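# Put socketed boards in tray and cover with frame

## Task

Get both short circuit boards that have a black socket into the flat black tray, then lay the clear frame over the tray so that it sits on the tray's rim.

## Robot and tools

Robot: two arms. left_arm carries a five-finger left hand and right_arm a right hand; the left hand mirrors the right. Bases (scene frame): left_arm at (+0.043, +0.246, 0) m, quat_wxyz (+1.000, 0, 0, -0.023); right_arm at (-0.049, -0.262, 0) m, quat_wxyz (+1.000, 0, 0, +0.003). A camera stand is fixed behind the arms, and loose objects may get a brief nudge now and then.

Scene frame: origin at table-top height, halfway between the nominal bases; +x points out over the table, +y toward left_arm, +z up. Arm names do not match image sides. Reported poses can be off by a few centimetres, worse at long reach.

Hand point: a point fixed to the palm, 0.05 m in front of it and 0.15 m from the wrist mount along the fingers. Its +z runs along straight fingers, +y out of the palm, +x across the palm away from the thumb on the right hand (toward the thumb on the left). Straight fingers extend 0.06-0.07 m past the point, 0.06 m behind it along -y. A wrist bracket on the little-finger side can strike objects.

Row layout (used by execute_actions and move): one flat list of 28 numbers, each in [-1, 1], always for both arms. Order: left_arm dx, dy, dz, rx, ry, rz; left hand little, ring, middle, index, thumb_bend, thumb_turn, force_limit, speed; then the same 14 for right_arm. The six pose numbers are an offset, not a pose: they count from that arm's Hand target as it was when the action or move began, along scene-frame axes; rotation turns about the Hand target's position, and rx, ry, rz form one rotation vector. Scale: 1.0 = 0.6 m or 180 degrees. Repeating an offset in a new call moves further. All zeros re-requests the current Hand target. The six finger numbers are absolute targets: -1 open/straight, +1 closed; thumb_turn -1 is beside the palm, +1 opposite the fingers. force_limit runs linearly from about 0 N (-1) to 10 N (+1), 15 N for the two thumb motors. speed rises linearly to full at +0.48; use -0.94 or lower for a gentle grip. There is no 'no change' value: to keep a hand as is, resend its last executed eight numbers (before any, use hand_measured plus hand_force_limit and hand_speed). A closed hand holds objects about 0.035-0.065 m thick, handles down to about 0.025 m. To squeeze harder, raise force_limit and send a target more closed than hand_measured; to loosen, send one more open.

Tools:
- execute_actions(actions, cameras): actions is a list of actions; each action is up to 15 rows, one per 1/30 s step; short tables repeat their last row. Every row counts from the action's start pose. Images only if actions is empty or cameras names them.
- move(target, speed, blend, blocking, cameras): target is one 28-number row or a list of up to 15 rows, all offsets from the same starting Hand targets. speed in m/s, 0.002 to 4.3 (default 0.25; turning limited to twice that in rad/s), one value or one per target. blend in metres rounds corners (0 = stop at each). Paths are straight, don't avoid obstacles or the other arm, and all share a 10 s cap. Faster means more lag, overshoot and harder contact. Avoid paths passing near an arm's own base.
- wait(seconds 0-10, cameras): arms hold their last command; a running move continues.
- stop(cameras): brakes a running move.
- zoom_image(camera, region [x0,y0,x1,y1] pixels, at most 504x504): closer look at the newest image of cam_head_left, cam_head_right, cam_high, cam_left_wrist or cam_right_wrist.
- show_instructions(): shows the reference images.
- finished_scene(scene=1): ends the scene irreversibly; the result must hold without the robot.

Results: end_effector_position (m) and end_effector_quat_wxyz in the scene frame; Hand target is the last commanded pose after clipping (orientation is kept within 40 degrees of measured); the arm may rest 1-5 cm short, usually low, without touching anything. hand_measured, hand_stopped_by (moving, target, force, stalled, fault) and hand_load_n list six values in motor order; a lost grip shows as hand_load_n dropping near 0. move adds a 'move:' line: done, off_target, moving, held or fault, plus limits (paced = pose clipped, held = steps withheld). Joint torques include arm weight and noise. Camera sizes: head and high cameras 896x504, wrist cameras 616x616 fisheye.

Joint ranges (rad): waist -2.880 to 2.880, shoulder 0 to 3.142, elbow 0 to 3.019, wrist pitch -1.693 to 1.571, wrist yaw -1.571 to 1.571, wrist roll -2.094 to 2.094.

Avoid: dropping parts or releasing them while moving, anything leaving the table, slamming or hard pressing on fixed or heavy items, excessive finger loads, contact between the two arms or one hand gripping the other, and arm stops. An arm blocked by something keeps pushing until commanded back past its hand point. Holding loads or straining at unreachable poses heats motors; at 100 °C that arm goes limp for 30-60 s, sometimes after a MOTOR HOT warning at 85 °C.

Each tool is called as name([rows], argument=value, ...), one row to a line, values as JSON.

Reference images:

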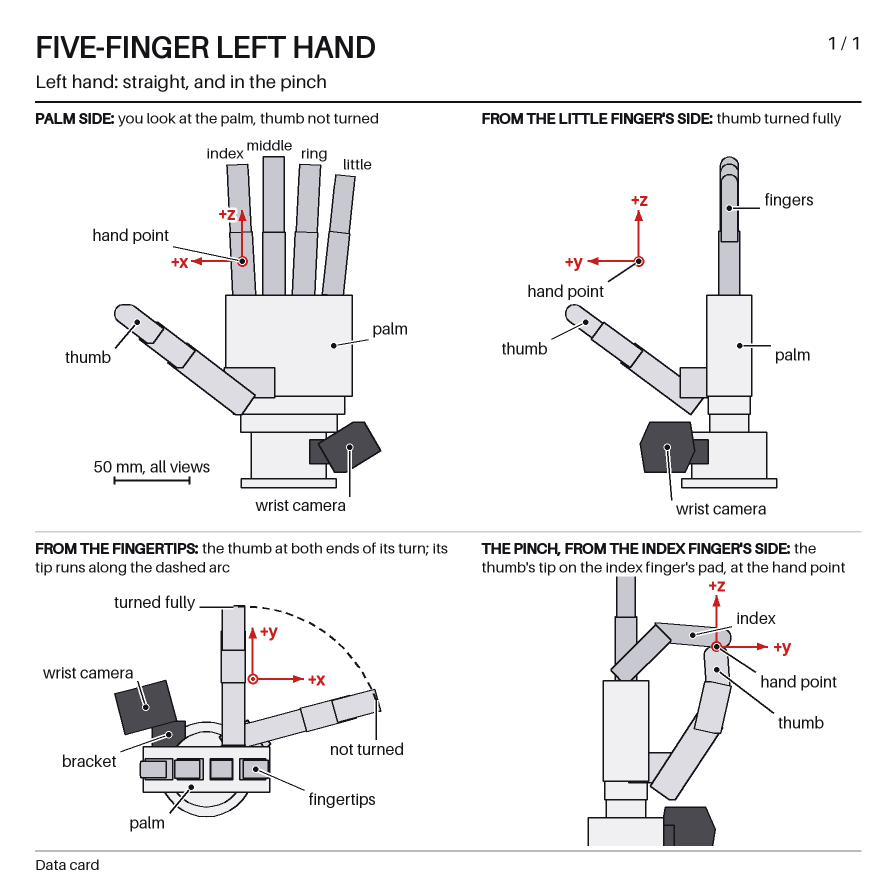

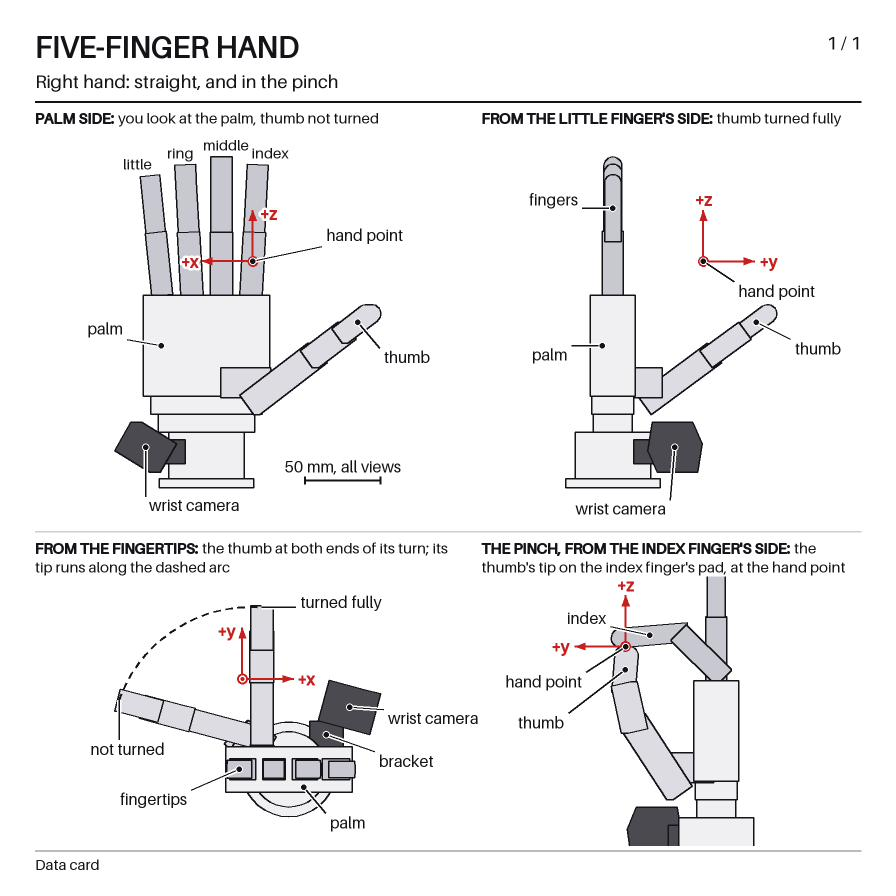

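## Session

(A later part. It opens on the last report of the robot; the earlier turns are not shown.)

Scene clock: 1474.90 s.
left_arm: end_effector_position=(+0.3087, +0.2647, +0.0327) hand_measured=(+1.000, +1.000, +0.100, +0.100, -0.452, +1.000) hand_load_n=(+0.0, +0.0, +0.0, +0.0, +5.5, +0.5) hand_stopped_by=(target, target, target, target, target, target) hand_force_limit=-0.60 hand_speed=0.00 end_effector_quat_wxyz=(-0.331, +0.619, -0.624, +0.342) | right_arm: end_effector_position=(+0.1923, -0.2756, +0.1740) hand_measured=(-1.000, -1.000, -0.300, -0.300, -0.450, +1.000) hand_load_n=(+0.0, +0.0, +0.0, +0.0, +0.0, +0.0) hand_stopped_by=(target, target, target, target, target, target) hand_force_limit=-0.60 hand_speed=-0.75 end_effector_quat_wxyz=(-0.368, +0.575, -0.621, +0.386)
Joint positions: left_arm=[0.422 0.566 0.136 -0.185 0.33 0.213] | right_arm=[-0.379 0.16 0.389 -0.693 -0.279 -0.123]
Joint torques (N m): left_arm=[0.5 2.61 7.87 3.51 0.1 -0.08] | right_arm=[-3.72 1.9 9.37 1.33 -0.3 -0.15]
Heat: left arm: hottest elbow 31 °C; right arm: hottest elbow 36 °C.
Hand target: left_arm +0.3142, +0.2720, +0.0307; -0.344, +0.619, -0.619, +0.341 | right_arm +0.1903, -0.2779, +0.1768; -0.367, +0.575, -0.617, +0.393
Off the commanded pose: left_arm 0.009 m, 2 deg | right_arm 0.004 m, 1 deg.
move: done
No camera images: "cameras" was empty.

move([
  [0,0,0.025,0,0,0, 1, 1, 0.1, 0.1, -0.45, 1, -0.6, 0, 0, 0, 0, 0, 0, 0, -1, -1, -0.3, -0.3, -0.45, 1, -0.6, -0.75],
  [-0.005,-0.005,0.0,0,0,0, 1, 1, 0.1, 0.1, -0.6, 1, -0.6, 0, 0, 0, 0, 0, 0, 0, -1, -1, -0.3, -0.3, -0.45, 1, -0.6, -0.75],
], cameras=["cam_left_wrist"], speed=0.05)

zoom_image(camera="cam_left_wrist", region=[180, 200, 340, 360])

Scene clock: 1484.83 s.
left_arm: end_effector_position=(+0.3053, +0.2663, +0.0264) hand_measured=(+1.000, +1.000, +0.100, +0.100, -0.600, +1.000) hand_load_n=(+0.0, +0.0, +0.0, +0.0, +0.0, +0.0) hand_stopped_by=(target, target, target, target, target, target) hand_force_limit=-0.60 hand_speed=0.00 end_effector_quat_wxyz=(-0.334, +0.624, -0.621, +0.337) | right_arm: end_effector_position=(+0.1923, -0.2756, +0.1740) hand_measured=(-1.000, -1.000, -0.300, -0.300, -0.450, +1.000) hand_load_n=(+0.0, +0.0, +0.0, +0.0, +0.0, +0.0) hand_stopped_by=(target, target, target, target, target, target) hand_force_limit=-0.60 hand_speed=-0.75 end_effector_quat_wxyz=(-0.368, +0.575, -0.621, +0.386)
Joint positions: left_arm=[0.422 0.56 0.119 -0.176 0.313 0.209] | right_arm=[-0.379 0.16 0.389 -0.693 -0.279 -0.123]
Joint torques (N m): left_arm=[0.26 1.03 8.88 2.65 0.07 -0.07] | right_arm=[-4.42 2.08 9.16 1.5 -0.28 -0.13]
Heat: left arm: hottest elbow 31 °C; right arm: hottest elbow 36 °C.
Hand target: left_arm +0.3113, +0.2689, +0.0308; -0.344, +0.619, -0.619, +0.341 | right_arm +0.1903, -0.2779, +0.1768; -0.367, +0.575, -0.617, +0.393
Off the commanded pose: left_arm 0.008 m, 1 deg | right_arm 0.004 m, 1 deg.
move: done
Images, in order (width x height): cam_left_wrist 616x616.

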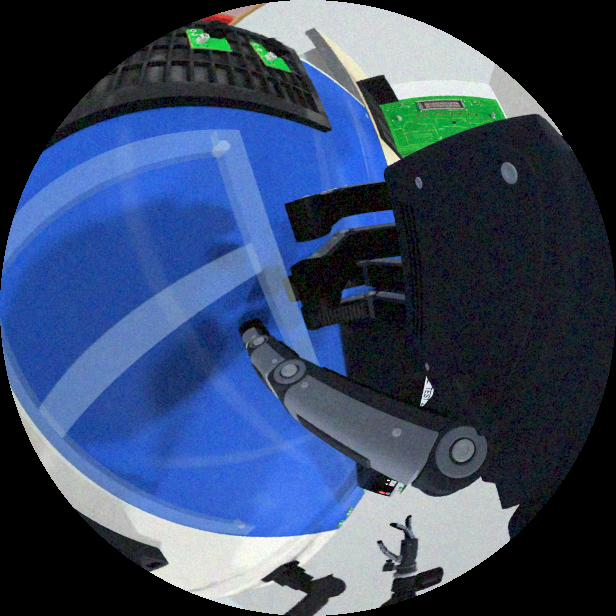

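Scaled by 3.150 from the camera's 616x616 image, which has a finer 880x880 frame.

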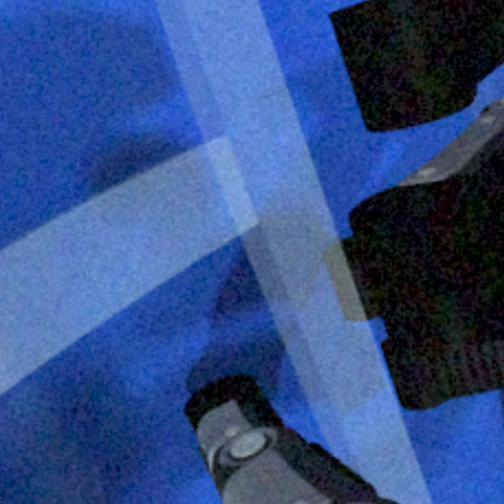

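execute_actions([
  [[0,0,0,0,0,0, 1, 1, 0.1, 0.1, 0.0, 1, 0.2, -0.85, 0, 0, 0, 0, 0, 0, -1, -1, -0.3, -0.3, -0.45, 1, -0.6, -0.75]],
  [[0,0,0,0,0,0, 1, 1, 0.1, 0.1, 0.0, 1, 0.2, -0.85, 0, 0, 0, 0, 0, 0, -1, -1, -0.3, -0.3, -0.45, 1, -0.6, -0.75]],
  [[0,0,0,0,0,0, 1, 1, 0.1, 0.1, 0.0, 1, 0.2, -0.85, 0, 0, 0, 0, 0, 0, -1, -1, -0.3, -0.3, -0.45, 1, -0.6, -0.75]],
  [[0,0,0,0,0,0, 1, 1, 0.1, 0.1, 0.0, 1, 0.2, -0.85, 0, 0, 0, 0, 0, 0, -1, -1, -0.3, -0.3, -0.45, 1, -0.6, -0.75]],
  [[0,0,0,0,0,0, 1, 1, 0.1, 0.1, 0.0, 1, 0.2, -0.85, 0, 0, 0, 0, 0, 0, -1, -1, -0.3, -0.3, -0.45, 1, -0.6, -0.75]],
], cameras=["cam_left_wrist"])

zoom_image(camera="cam_left_wrist", region=[180, 200, 340, 360])

Scene clock: 1495.37 s.
left_arm: end_effector_position=(+0.3053, +0.2663, +0.0264) hand_measured=(+1.000, +1.000, +0.100, +0.100, -0.264, +1.000) hand_load_n=(+0.0, +0.0, +6.0, +1.0, +8.5, +1.0) hand_stopped_by=(target, target, target, target, force, target) hand_force_limit=0.20 hand_speed=-0.85 end_effector_quat_wxyz=(-0.334, +0.624, -0.621, +0.337) | right_arm: end_effector_position=(+0.1923, -0.2756, +0.1740) hand_measured=(-1.000, -1.000, -0.300, -0.300, -0.450, +1.000) hand_load_n=(+0.0, +0.0, +0.0, +0.0, +0.0, +0.0) hand_stopped_by=(target, target, target, target, target, target) hand_force_limit=-0.60 hand_speed=-0.75 end_effector_quat_wxyz=(-0.368, +0.575, -0.621, +0.386)
Joint positions: left_arm=[0.422 0.56 0.119 -0.176 0.313 0.209] | right_arm=[-0.379 0.16 0.389 -0.693 -0.279 -0.123]
Joint torques (N m): left_arm=[-0.03 0.97 8.83 2.69 0.09 -0.06] | right_arm=[-3.49 1.85 9.03 1.43 -0.25 -0.14]
Heat: left arm: hottest elbow 31 °C; right arm: hottest elbow 36 °C.
Hand target: left_arm +0.3113, +0.2689, +0.0308; -0.344, +0.619, -0.619, +0.341 | right_arm +0.1903, -0.2779, +0.1768; -0.367, +0.575, -0.617, +0.393
Off the commanded pose: left_arm 0.008 m, 1 deg | right_arm 0.004 m, 1 deg.
Images, in order (width x height): cam_left_wrist 616x616.

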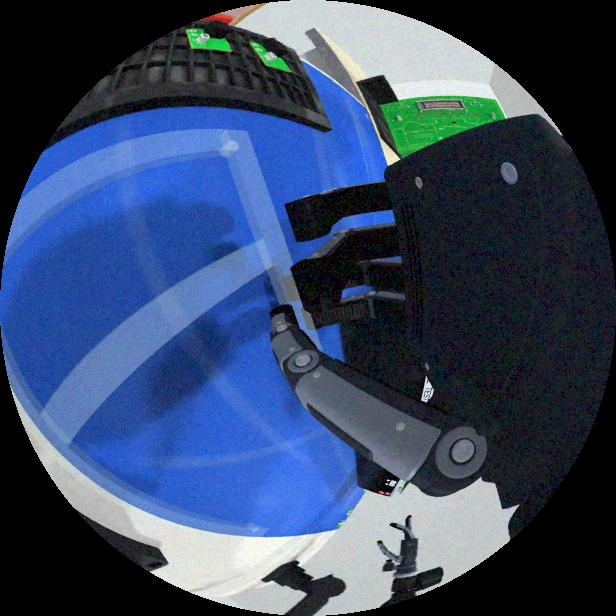

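Scaled by 3.150 from the camera's 616x616 image, which has a finer 880x880 frame.

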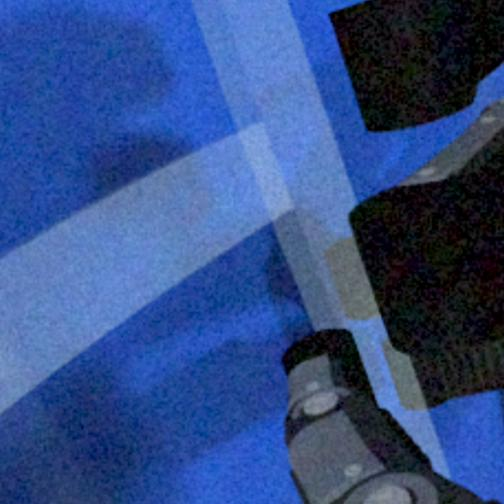

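move([
  [0,0,0.1,0,0,0, 1, 1, 0.1, 0.1, 0.0, 1, 0.2, -0.85, 0, 0, 0, 0, 0, 0, -1, -1, -0.3, -0.3, -0.45, 1, -0.6, -0.75],
], cameras=["cam_left_wrist", "cam_head_left", "cam_high"], speed=0.05)

zoom_image(camera="cam_left_wrist", region=[180, 200, 340, 360])

zoom_image(camera="cam_head_left", region=[300, 280, 440, 420])

zoom_image(camera="cam_high", region=[310, 50, 450, 210])

Scene clock: 1504.43 s.
left_arm: end_effector_position=(+0.2945, +0.2641, +0.0509) hand_measured=(+1.000, +1.000, +0.100, +0.100, -0.264, +1.000) hand_load_n=(+0.0, +0.0, +7.0, +1.0, +8.0, +0.5) hand_stopped_by=(target, target, target, target, force, target) hand_force_limit=0.20 hand_speed=-0.85 end_effector_quat_wxyz=(-0.317, +0.637, -0.624, +0.324) | right_arm: end_effector_position=(+0.1923, -0.2756, +0.1740) hand_measured=(-1.000, -1.000, -0.300, -0.300, -0.450, +1.000) hand_load_n=(+0.0, +0.0, +0.0, +0.0, +0.0, +0.0) hand_stopped_by=(target, target, target, target, target, target) hand_force_limit=-0.60 hand_speed=-0.75 end_effector_quat_wxyz=(-0.368, +0.575, -0.621, +0.386)
Joint positions: left_arm=[0.422 0.458 0.194 -0.401 0.303 0.207] | right_arm=[-0.379 0.16 0.389 -0.693 -0.279 -0.123]
Joint torques (N m): left_arm=[-0.15 -0.09 14.19 1.09 0.28 -0.11] | right_arm=[-3.84 2.08 9.18 1.24 -0.23 -0.11]
Heat: left arm: hottest elbow 31 °C; right arm: hottest elbow 36 °C.
Hand target: left_arm +0.3113, +0.2689, +0.0908; -0.344, +0.619, -0.619, +0.341 | right_arm +0.1903, -0.2779, +0.1768; -0.367, +0.575, -0.617, +0.393
Off the commanded pose: left_arm 0.044 m, 4 deg | right_arm 0.004 m, 1 deg.
move: off_target (left_arm)
Images, in order (width x height): cam_head_left 896x504, cam_high 896x504, cam_left_wrist 616x616.

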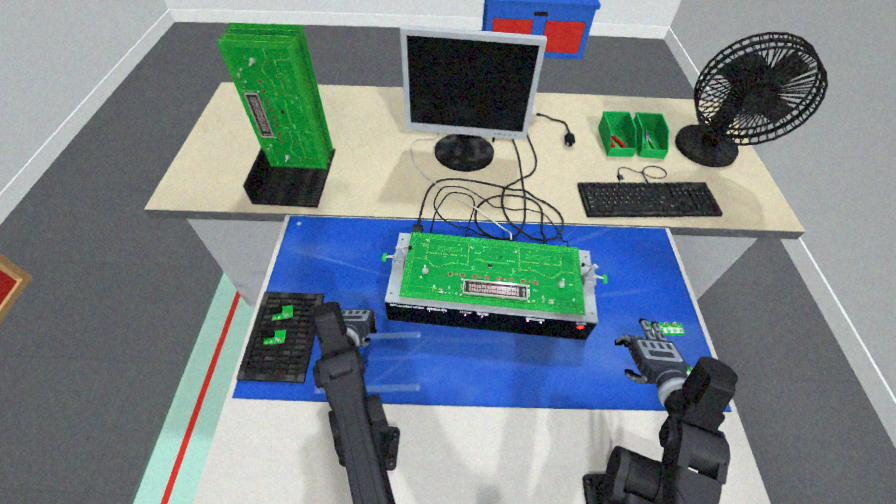

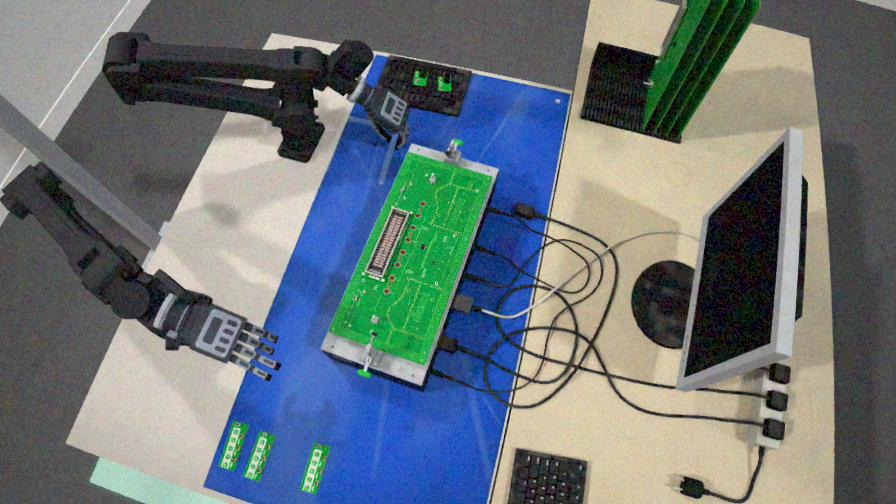

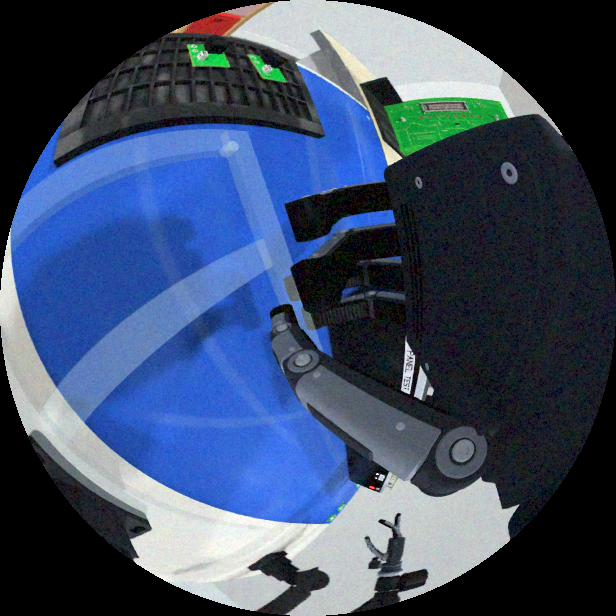

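Scaled by 3.150 from the camera's 616x616 image, which has a finer 880x880 frame.

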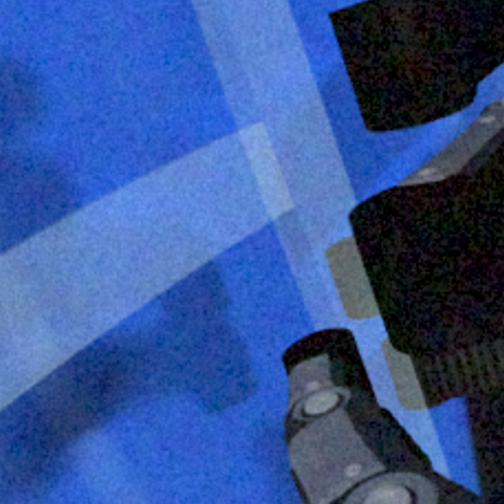

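Scaled by 3.600.

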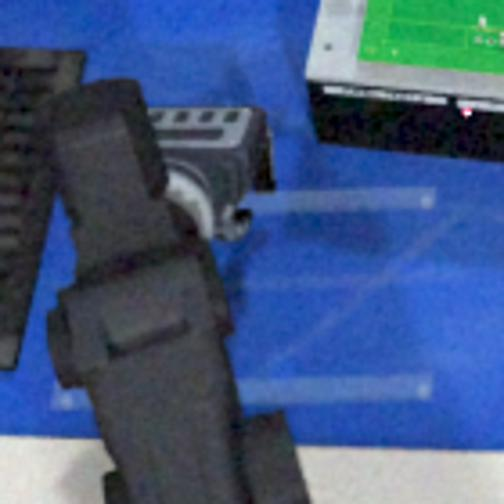

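Scaled by 3.150.

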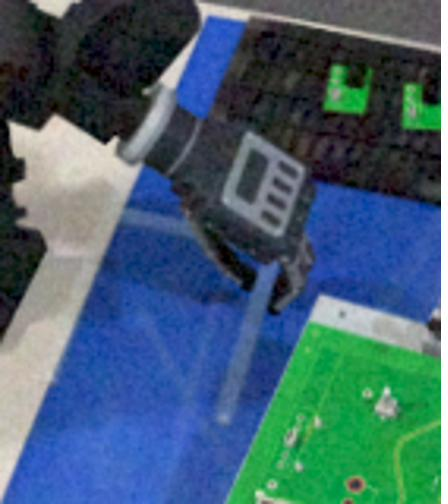

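move([
  [0,0,0.124,0,0,0, 1, 1, 0.1, 0.1, 0.0, 1, 0.2, -0.85, 0, 0, 0, 0, 0, 0, -1, -1, -0.3, -0.3, -0.45, 1, -0.6, -0.75],
  [0.033,0.183,0.167,0,0,0.1, 1, 1, 0.1, 0.1, 0.0, 1, 0.2, -0.85, 0, 0, 0, 0, 0, 0, -1, -1, -0.3, -0.3, -0.45, 1, -0.6, -0.75],
], cameras=["all"], speed=0.1, blend=[0.02,0])

zoom_image(camera="cam_head_left", region=[220, 270, 440, 420])

zoom_image(camera="cam_left_wrist", region=[0, 100, 340, 440])

Scene clock: 1540.73 s.
left_arm: end_effector_position=(+0.3118, +0.3593, +0.1512) hand_measured=(+1.000, +1.000, +0.100, +0.100, -0.264, +1.000) hand_load_n=(+0.0, +0.0, +7.5, +1.0, +8.0, +0.5) hand_stopped_by=(target, target, target, target, force, target) hand_force_limit=0.20 hand_speed=-0.85 end_effector_quat_wxyz=(-0.353, +0.723, -0.527, +0.273) | right_arm: end_effector_position=(+0.1923, -0.2756, +0.1740) hand_measured=(-1.000, -1.000, -0.300, -0.300, -0.450, +1.000) hand_load_n=(+0.0, +0.0, +0.0, +0.0, +0.0, +0.0) hand_stopped_by=(target, target, target, target, target, target) hand_force_limit=-0.60 hand_speed=-0.75 end_effector_quat_wxyz=(-0.368, +0.575, -0.621, +0.386)
Joint positions: left_arm=[0.704 0.59 0.497 -0.587 0.298 0.206] | right_arm=[-0.379 0.16 0.389 -0.693 -0.279 -0.123]
Joint torques (N m): left_arm=[0.91 0.03 14.56 2.63 0.07 -0.17] | right_arm=[-4.19 1.2 9.02 1.28 -0.26 -0.12]
Heat: left arm: hottest elbow 36 °C; right arm: hottest elbow 36 °C.
Hand target: left_arm +0.3310, +0.3787, +0.1909; -0.393, +0.708, -0.514, +0.283 | right_arm +0.1903, -0.2779, +0.1768; -0.367, +0.575, -0.617, +0.393
Off the commanded pose: left_arm 0.048 m, 5 deg | right_arm 0.004 m, 1 deg.
move: off_target (left_arm)

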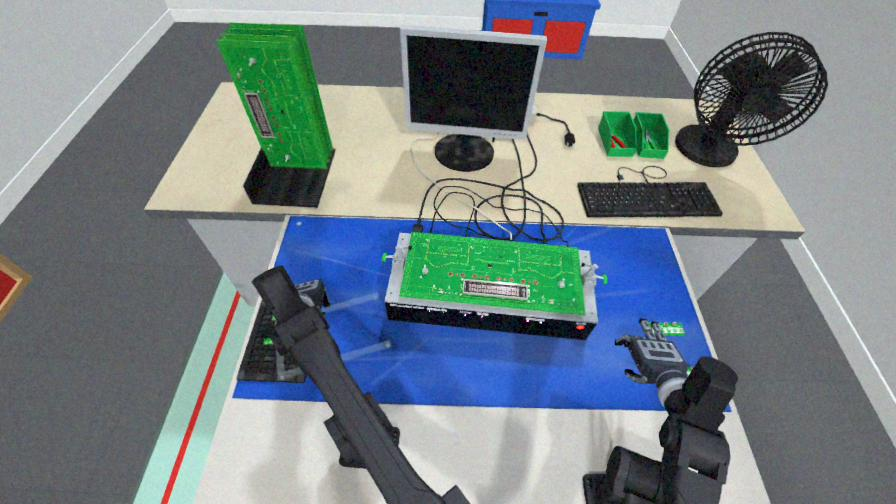

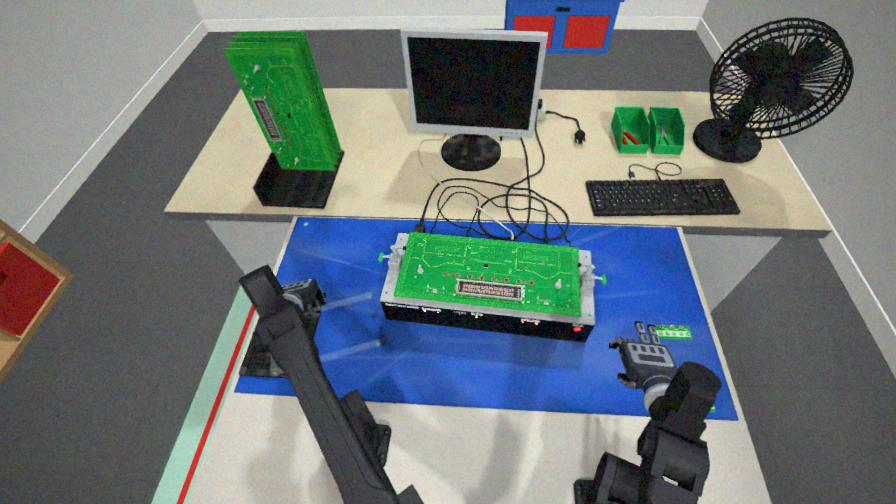

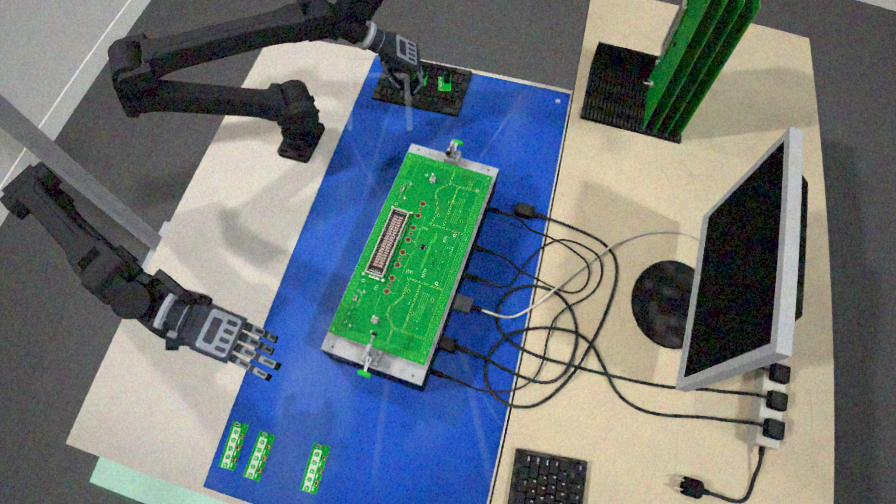

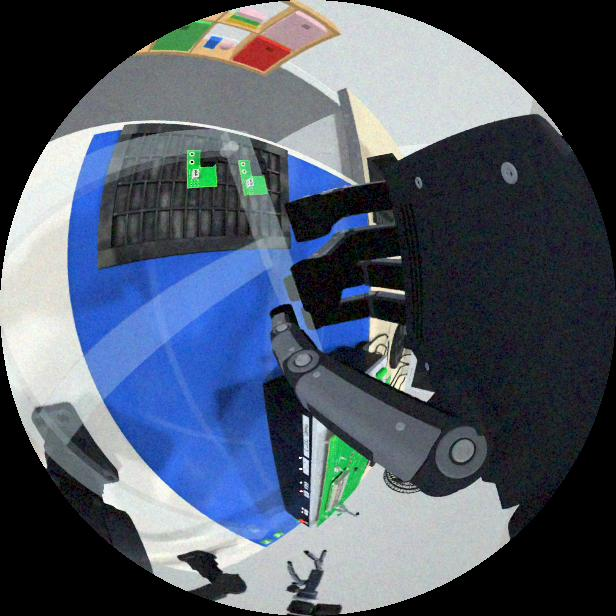

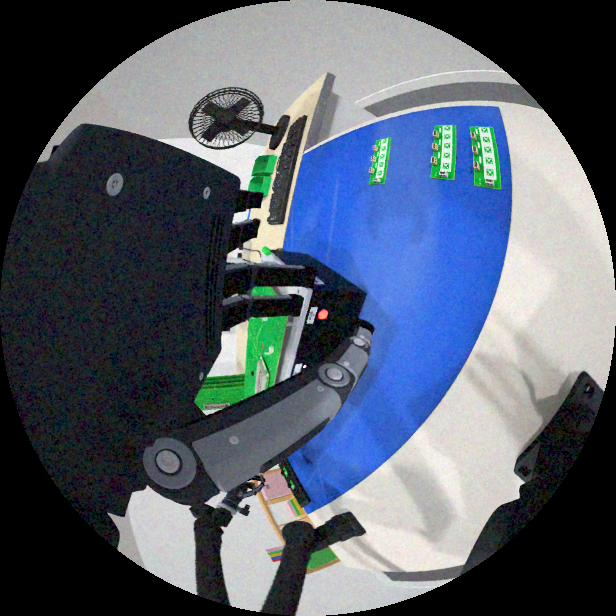

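Scaled by 2.291.

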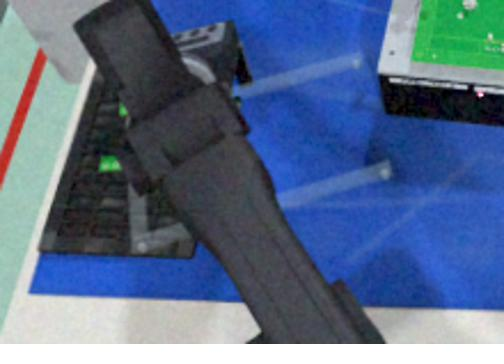

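Scaled by 1.482 from the camera's 616x616 image, which has a finer 880x880 frame.

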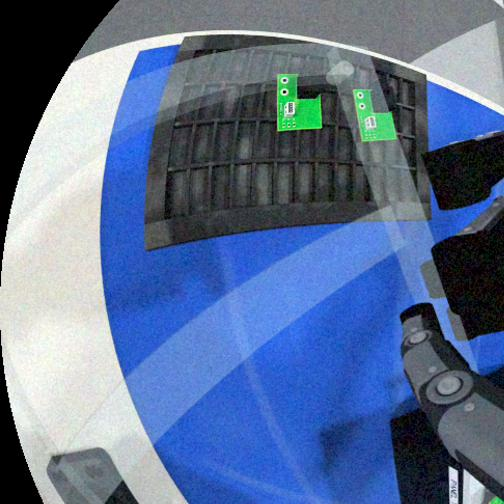

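move([
  [-0.01,0.344,0.015,0.0168,-0.0122,0.3998, 1, 1, 0.1, 0.1, 0.0, 1, 0.2, -0.85, 0, 0, 0, 0, 0, 0, -1, -1, -0.3, -0.3, -0.45, 1, -0.6, -0.75],
], cameras=["all"], speed=0.12)

zoom_image(camera="cam_head_left", region=[200, 230, 400, 400])

zoom_image(camera="cam_high", region=[340, 0, 500, 140])

zoom_image(camera="cam_left_wrist", region=[0, 100, 340, 440])

Scene clock: 1576.70 s.
left_arm: end_effector_position=(+0.3086, +0.5719, +0.1698) hand_measured=(+1.000, +1.000, +0.100, +0.100, -0.264, +1.000) hand_load_n=(+0.0, +0.0, +7.0, +1.0, +8.0, +0.5) hand_stopped_by=(target, target, target, target, force, target) hand_force_limit=0.20 hand_speed=-0.85 end_effector_quat_wxyz=(-0.495, +0.869, -0.014, -0.018) | right_arm: end_effector_position=(+0.1923, -0.2756, +0.1740) hand_measured=(-1.000, -1.000, -0.300, -0.300, -0.450, +1.000) hand_load_n=(+0.0, +0.0, +0.0, +0.0, +0.0, +0.0) hand_stopped_by=(target, target, target, target, target, target) hand_force_limit=-0.60 hand_speed=-0.75 end_effector_quat_wxyz=(-0.368, +0.575, -0.621, +0.386)
Joint positions: left_arm=[0.716 1.045 0.73 -0.459 -0.754 -0.538] | right_arm=[-0.379 0.16 0.389 -0.693 -0.279 -0.123]
Joint torques (N m): left_arm=[-0.38 -4.95 13.5 0.87 -0.56 -0.19] | right_arm=[-4.6 1.79 9.17 1.21 -0.27 -0.15]
Heat: left arm: hottest elbow 38 °C; right arm: hottest elbow 36 °C.
Hand target: left_arm +0.3250, +0.5852, +0.2000; -0.511, +0.860, +0.000, -0.002 | right_arm +0.1903, -0.2779, +0.1768; -0.367, +0.575, -0.617, +0.393
Off the commanded pose: left_arm 0.037 m, 3 deg | right_arm 0.004 m, 1 deg.
move: off_target (left_arm)

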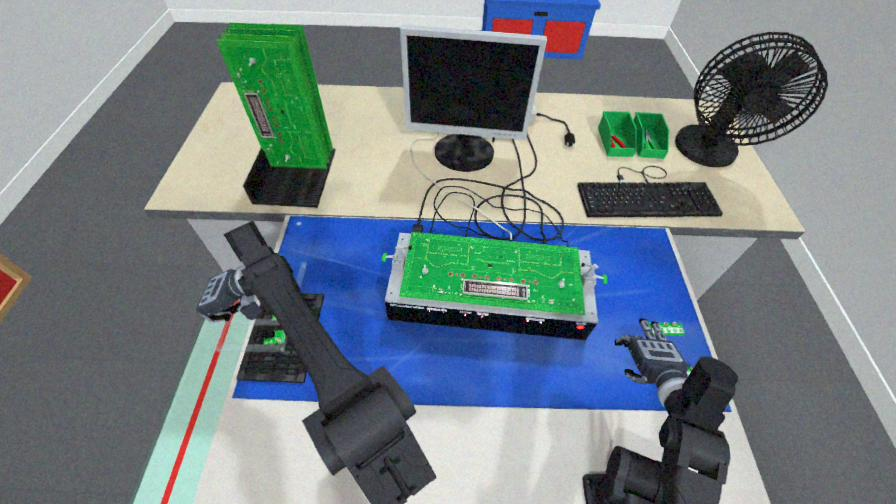

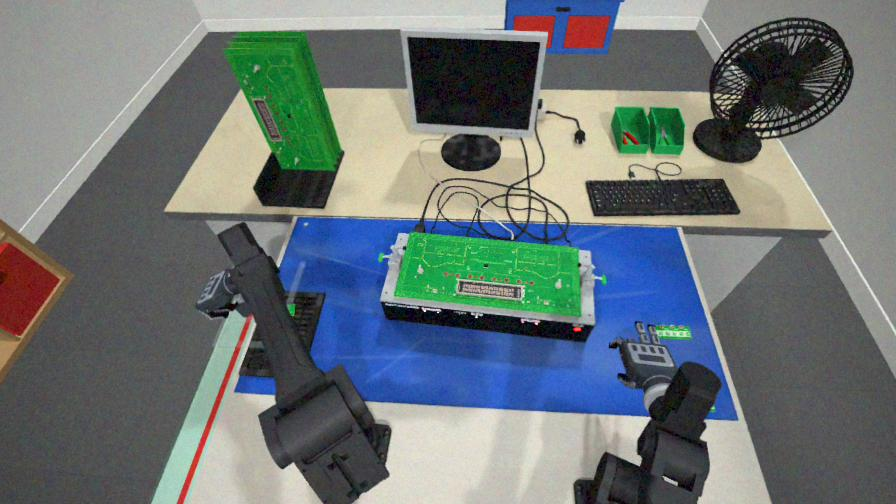

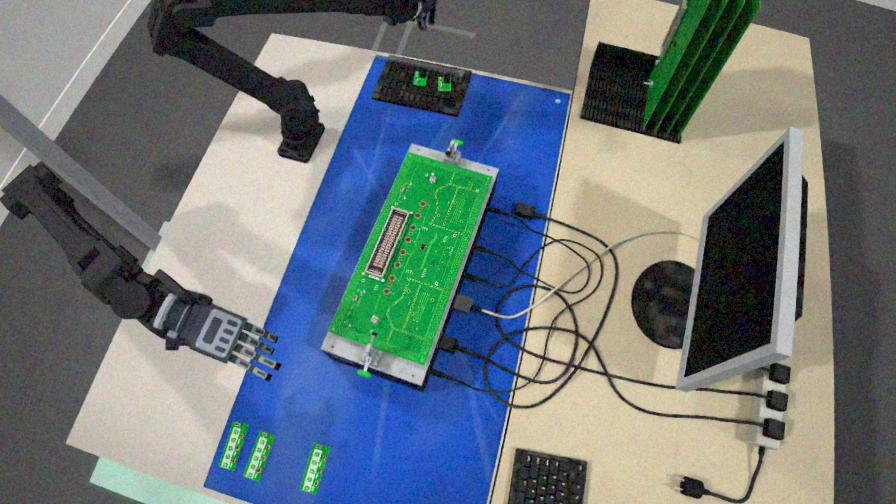

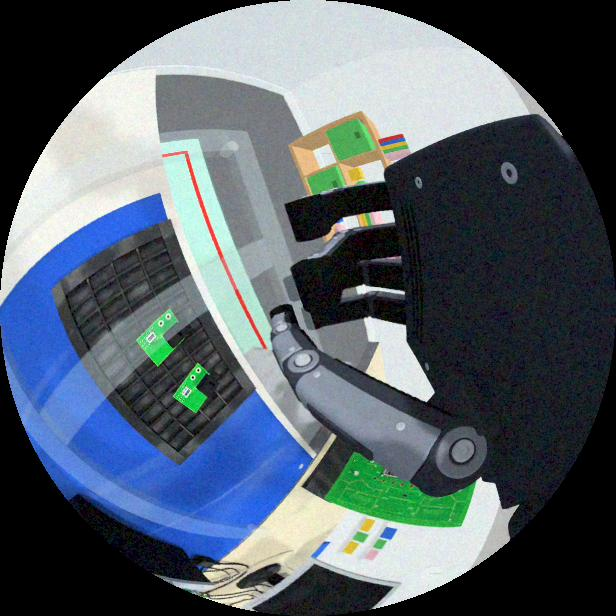

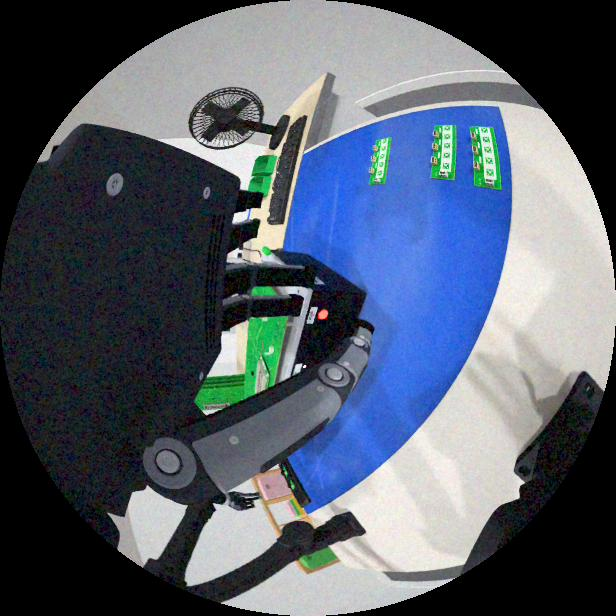

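Scaled by 2.520.

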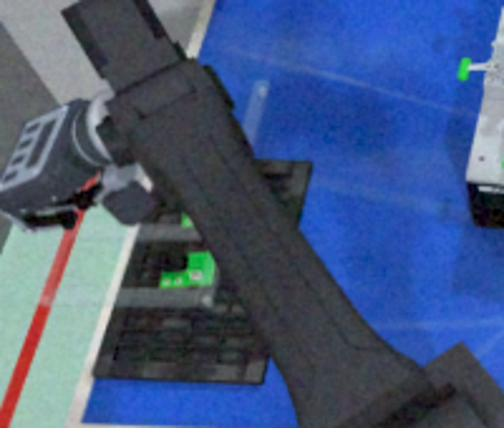

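Scaled by 3.150.

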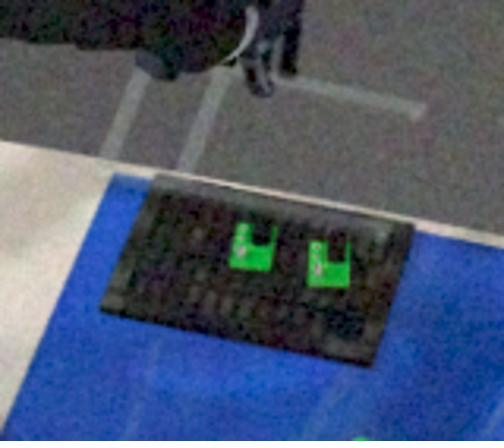

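Scaled by 1.482 from the camera's 616x616 image, which has a finer 880x880 frame.

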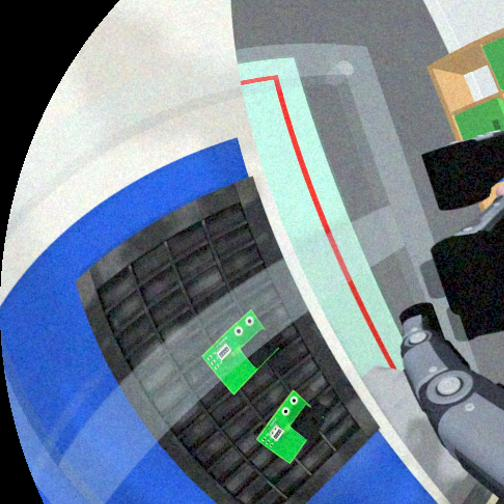

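move([
  [-0.02,-0.0133,-0.14,-0.0156,-0.016,-0.013, 1, 1, 0.1, 0.1, 0.0, 1, 0.2, -0.85, 0, 0, 0, 0, 0, 0, -1, -1, -0.3, -0.3, -0.45, 1, -0.6, -0.75],
], cameras=["cam_head_left", "cam_head_right", "cam_high", "cam_left_wrist"], speed=0.08)

zoom_image(camera="cam_head_left", region=[200, 230, 360, 400])

zoom_image(camera="cam_high", region=[340, 0, 500, 140])

zoom_image(camera="cam_left_wrist", region=[0, 100, 340, 440])

Scene clock: 1597.20 s.
left_arm: end_effector_position=(+0.3116, +0.5668, +0.1098) hand_measured=(+1.000, +1.000, +0.100, +0.100, -0.264, +1.000) hand_load_n=(+0.0, +0.0, +7.0, +1.0, +8.0, +0.5) hand_stopped_by=(target, target, target, target, force, target) hand_force_limit=0.20 hand_speed=-0.85 end_effector_quat_wxyz=(-0.479, +0.877, -0.015, +0.025) | right_arm: end_effector_position=(+0.1923, -0.2756, +0.1740) hand_measured=(-1.000, -1.000, -0.300, -0.300, -0.450, +1.000) hand_load_n=(+0.0, +0.0, +0.0, +0.0, +0.0, +0.0) hand_stopped_by=(target, target, target, target, target, target) hand_force_limit=-0.60 hand_speed=-0.75 end_effector_quat_wxyz=(-0.368, +0.575, -0.621, +0.386)
Joint positions: left_arm=[0.75 1.092 0.591 -0.242 -0.647 -0.54] | right_arm=[-0.379 0.16 0.389 -0.693 -0.279 -0.123]
Joint torques (N m): left_arm=[0.67 -5.01 8.64 2.44 -0.2 -0.03] | right_arm=[-3.31 1.9 9.22 1.25 -0.26 -0.11]
Heat: left arm: hottest elbow 36 °C; right arm: hottest elbow 36 °C.
Hand target: left_arm +0.3129, +0.5772, +0.1159; -0.489, +0.872, -0.005, +0.030 | right_arm +0.1903, -0.2779, +0.1768; -0.367, +0.575, -0.617, +0.393
Off the commanded pose: left_arm 0.012 m, 2 deg | right_arm 0.004 m, 1 deg.
move: off_target (left_arm)
Images, in order (width x height): cam_head_left 896x504, cam_head_right 896x504, cam_high 896x504, cam_left_wrist 616x616.

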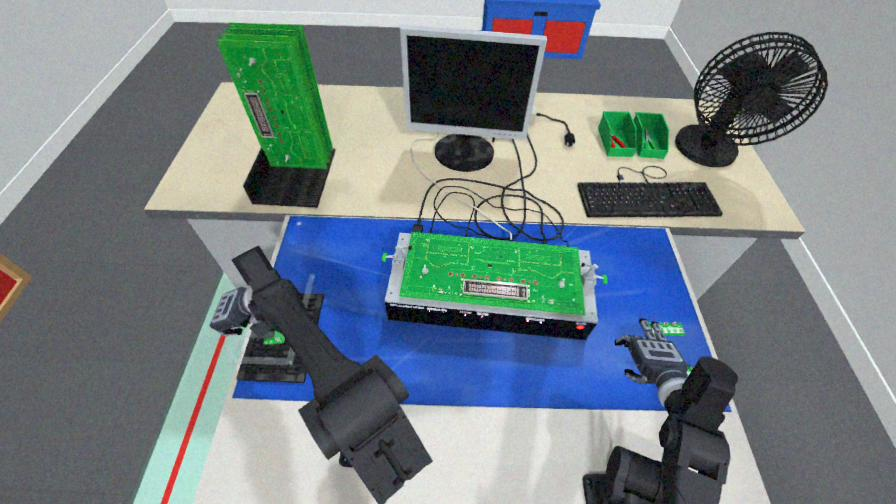

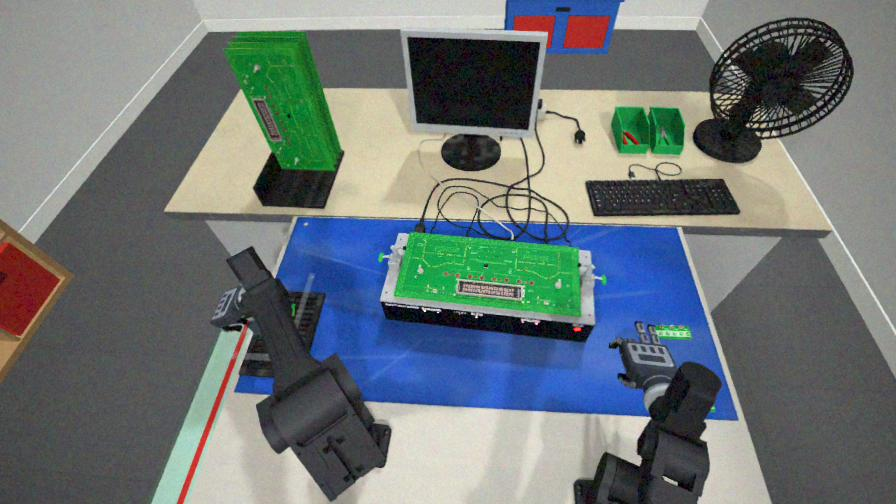

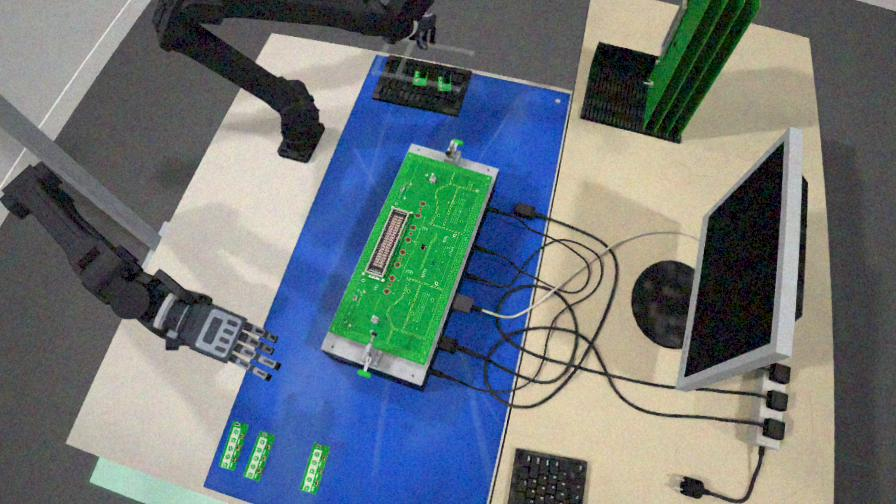

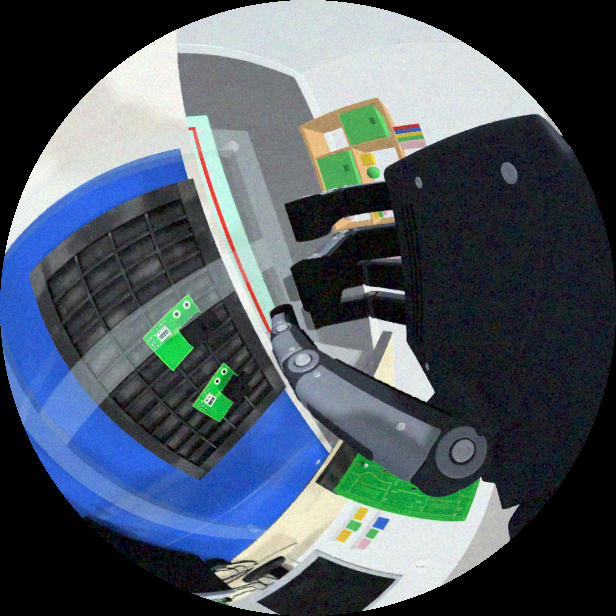

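Scaled by 2.965.

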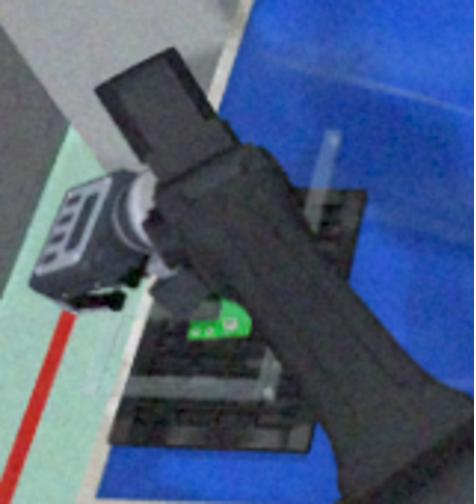

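Scaled by 3.150.

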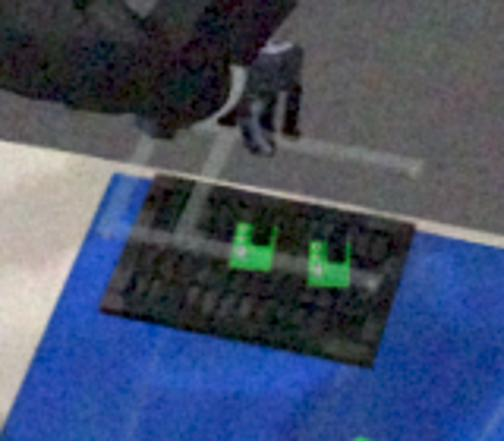

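Scaled by 1.482 from the camera's 616x616 image, which has a finer 880x880 frame.

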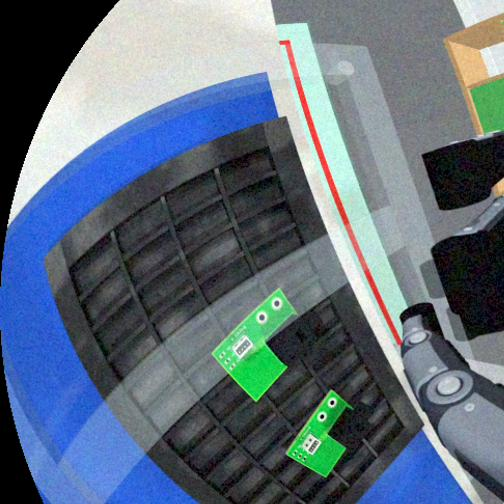

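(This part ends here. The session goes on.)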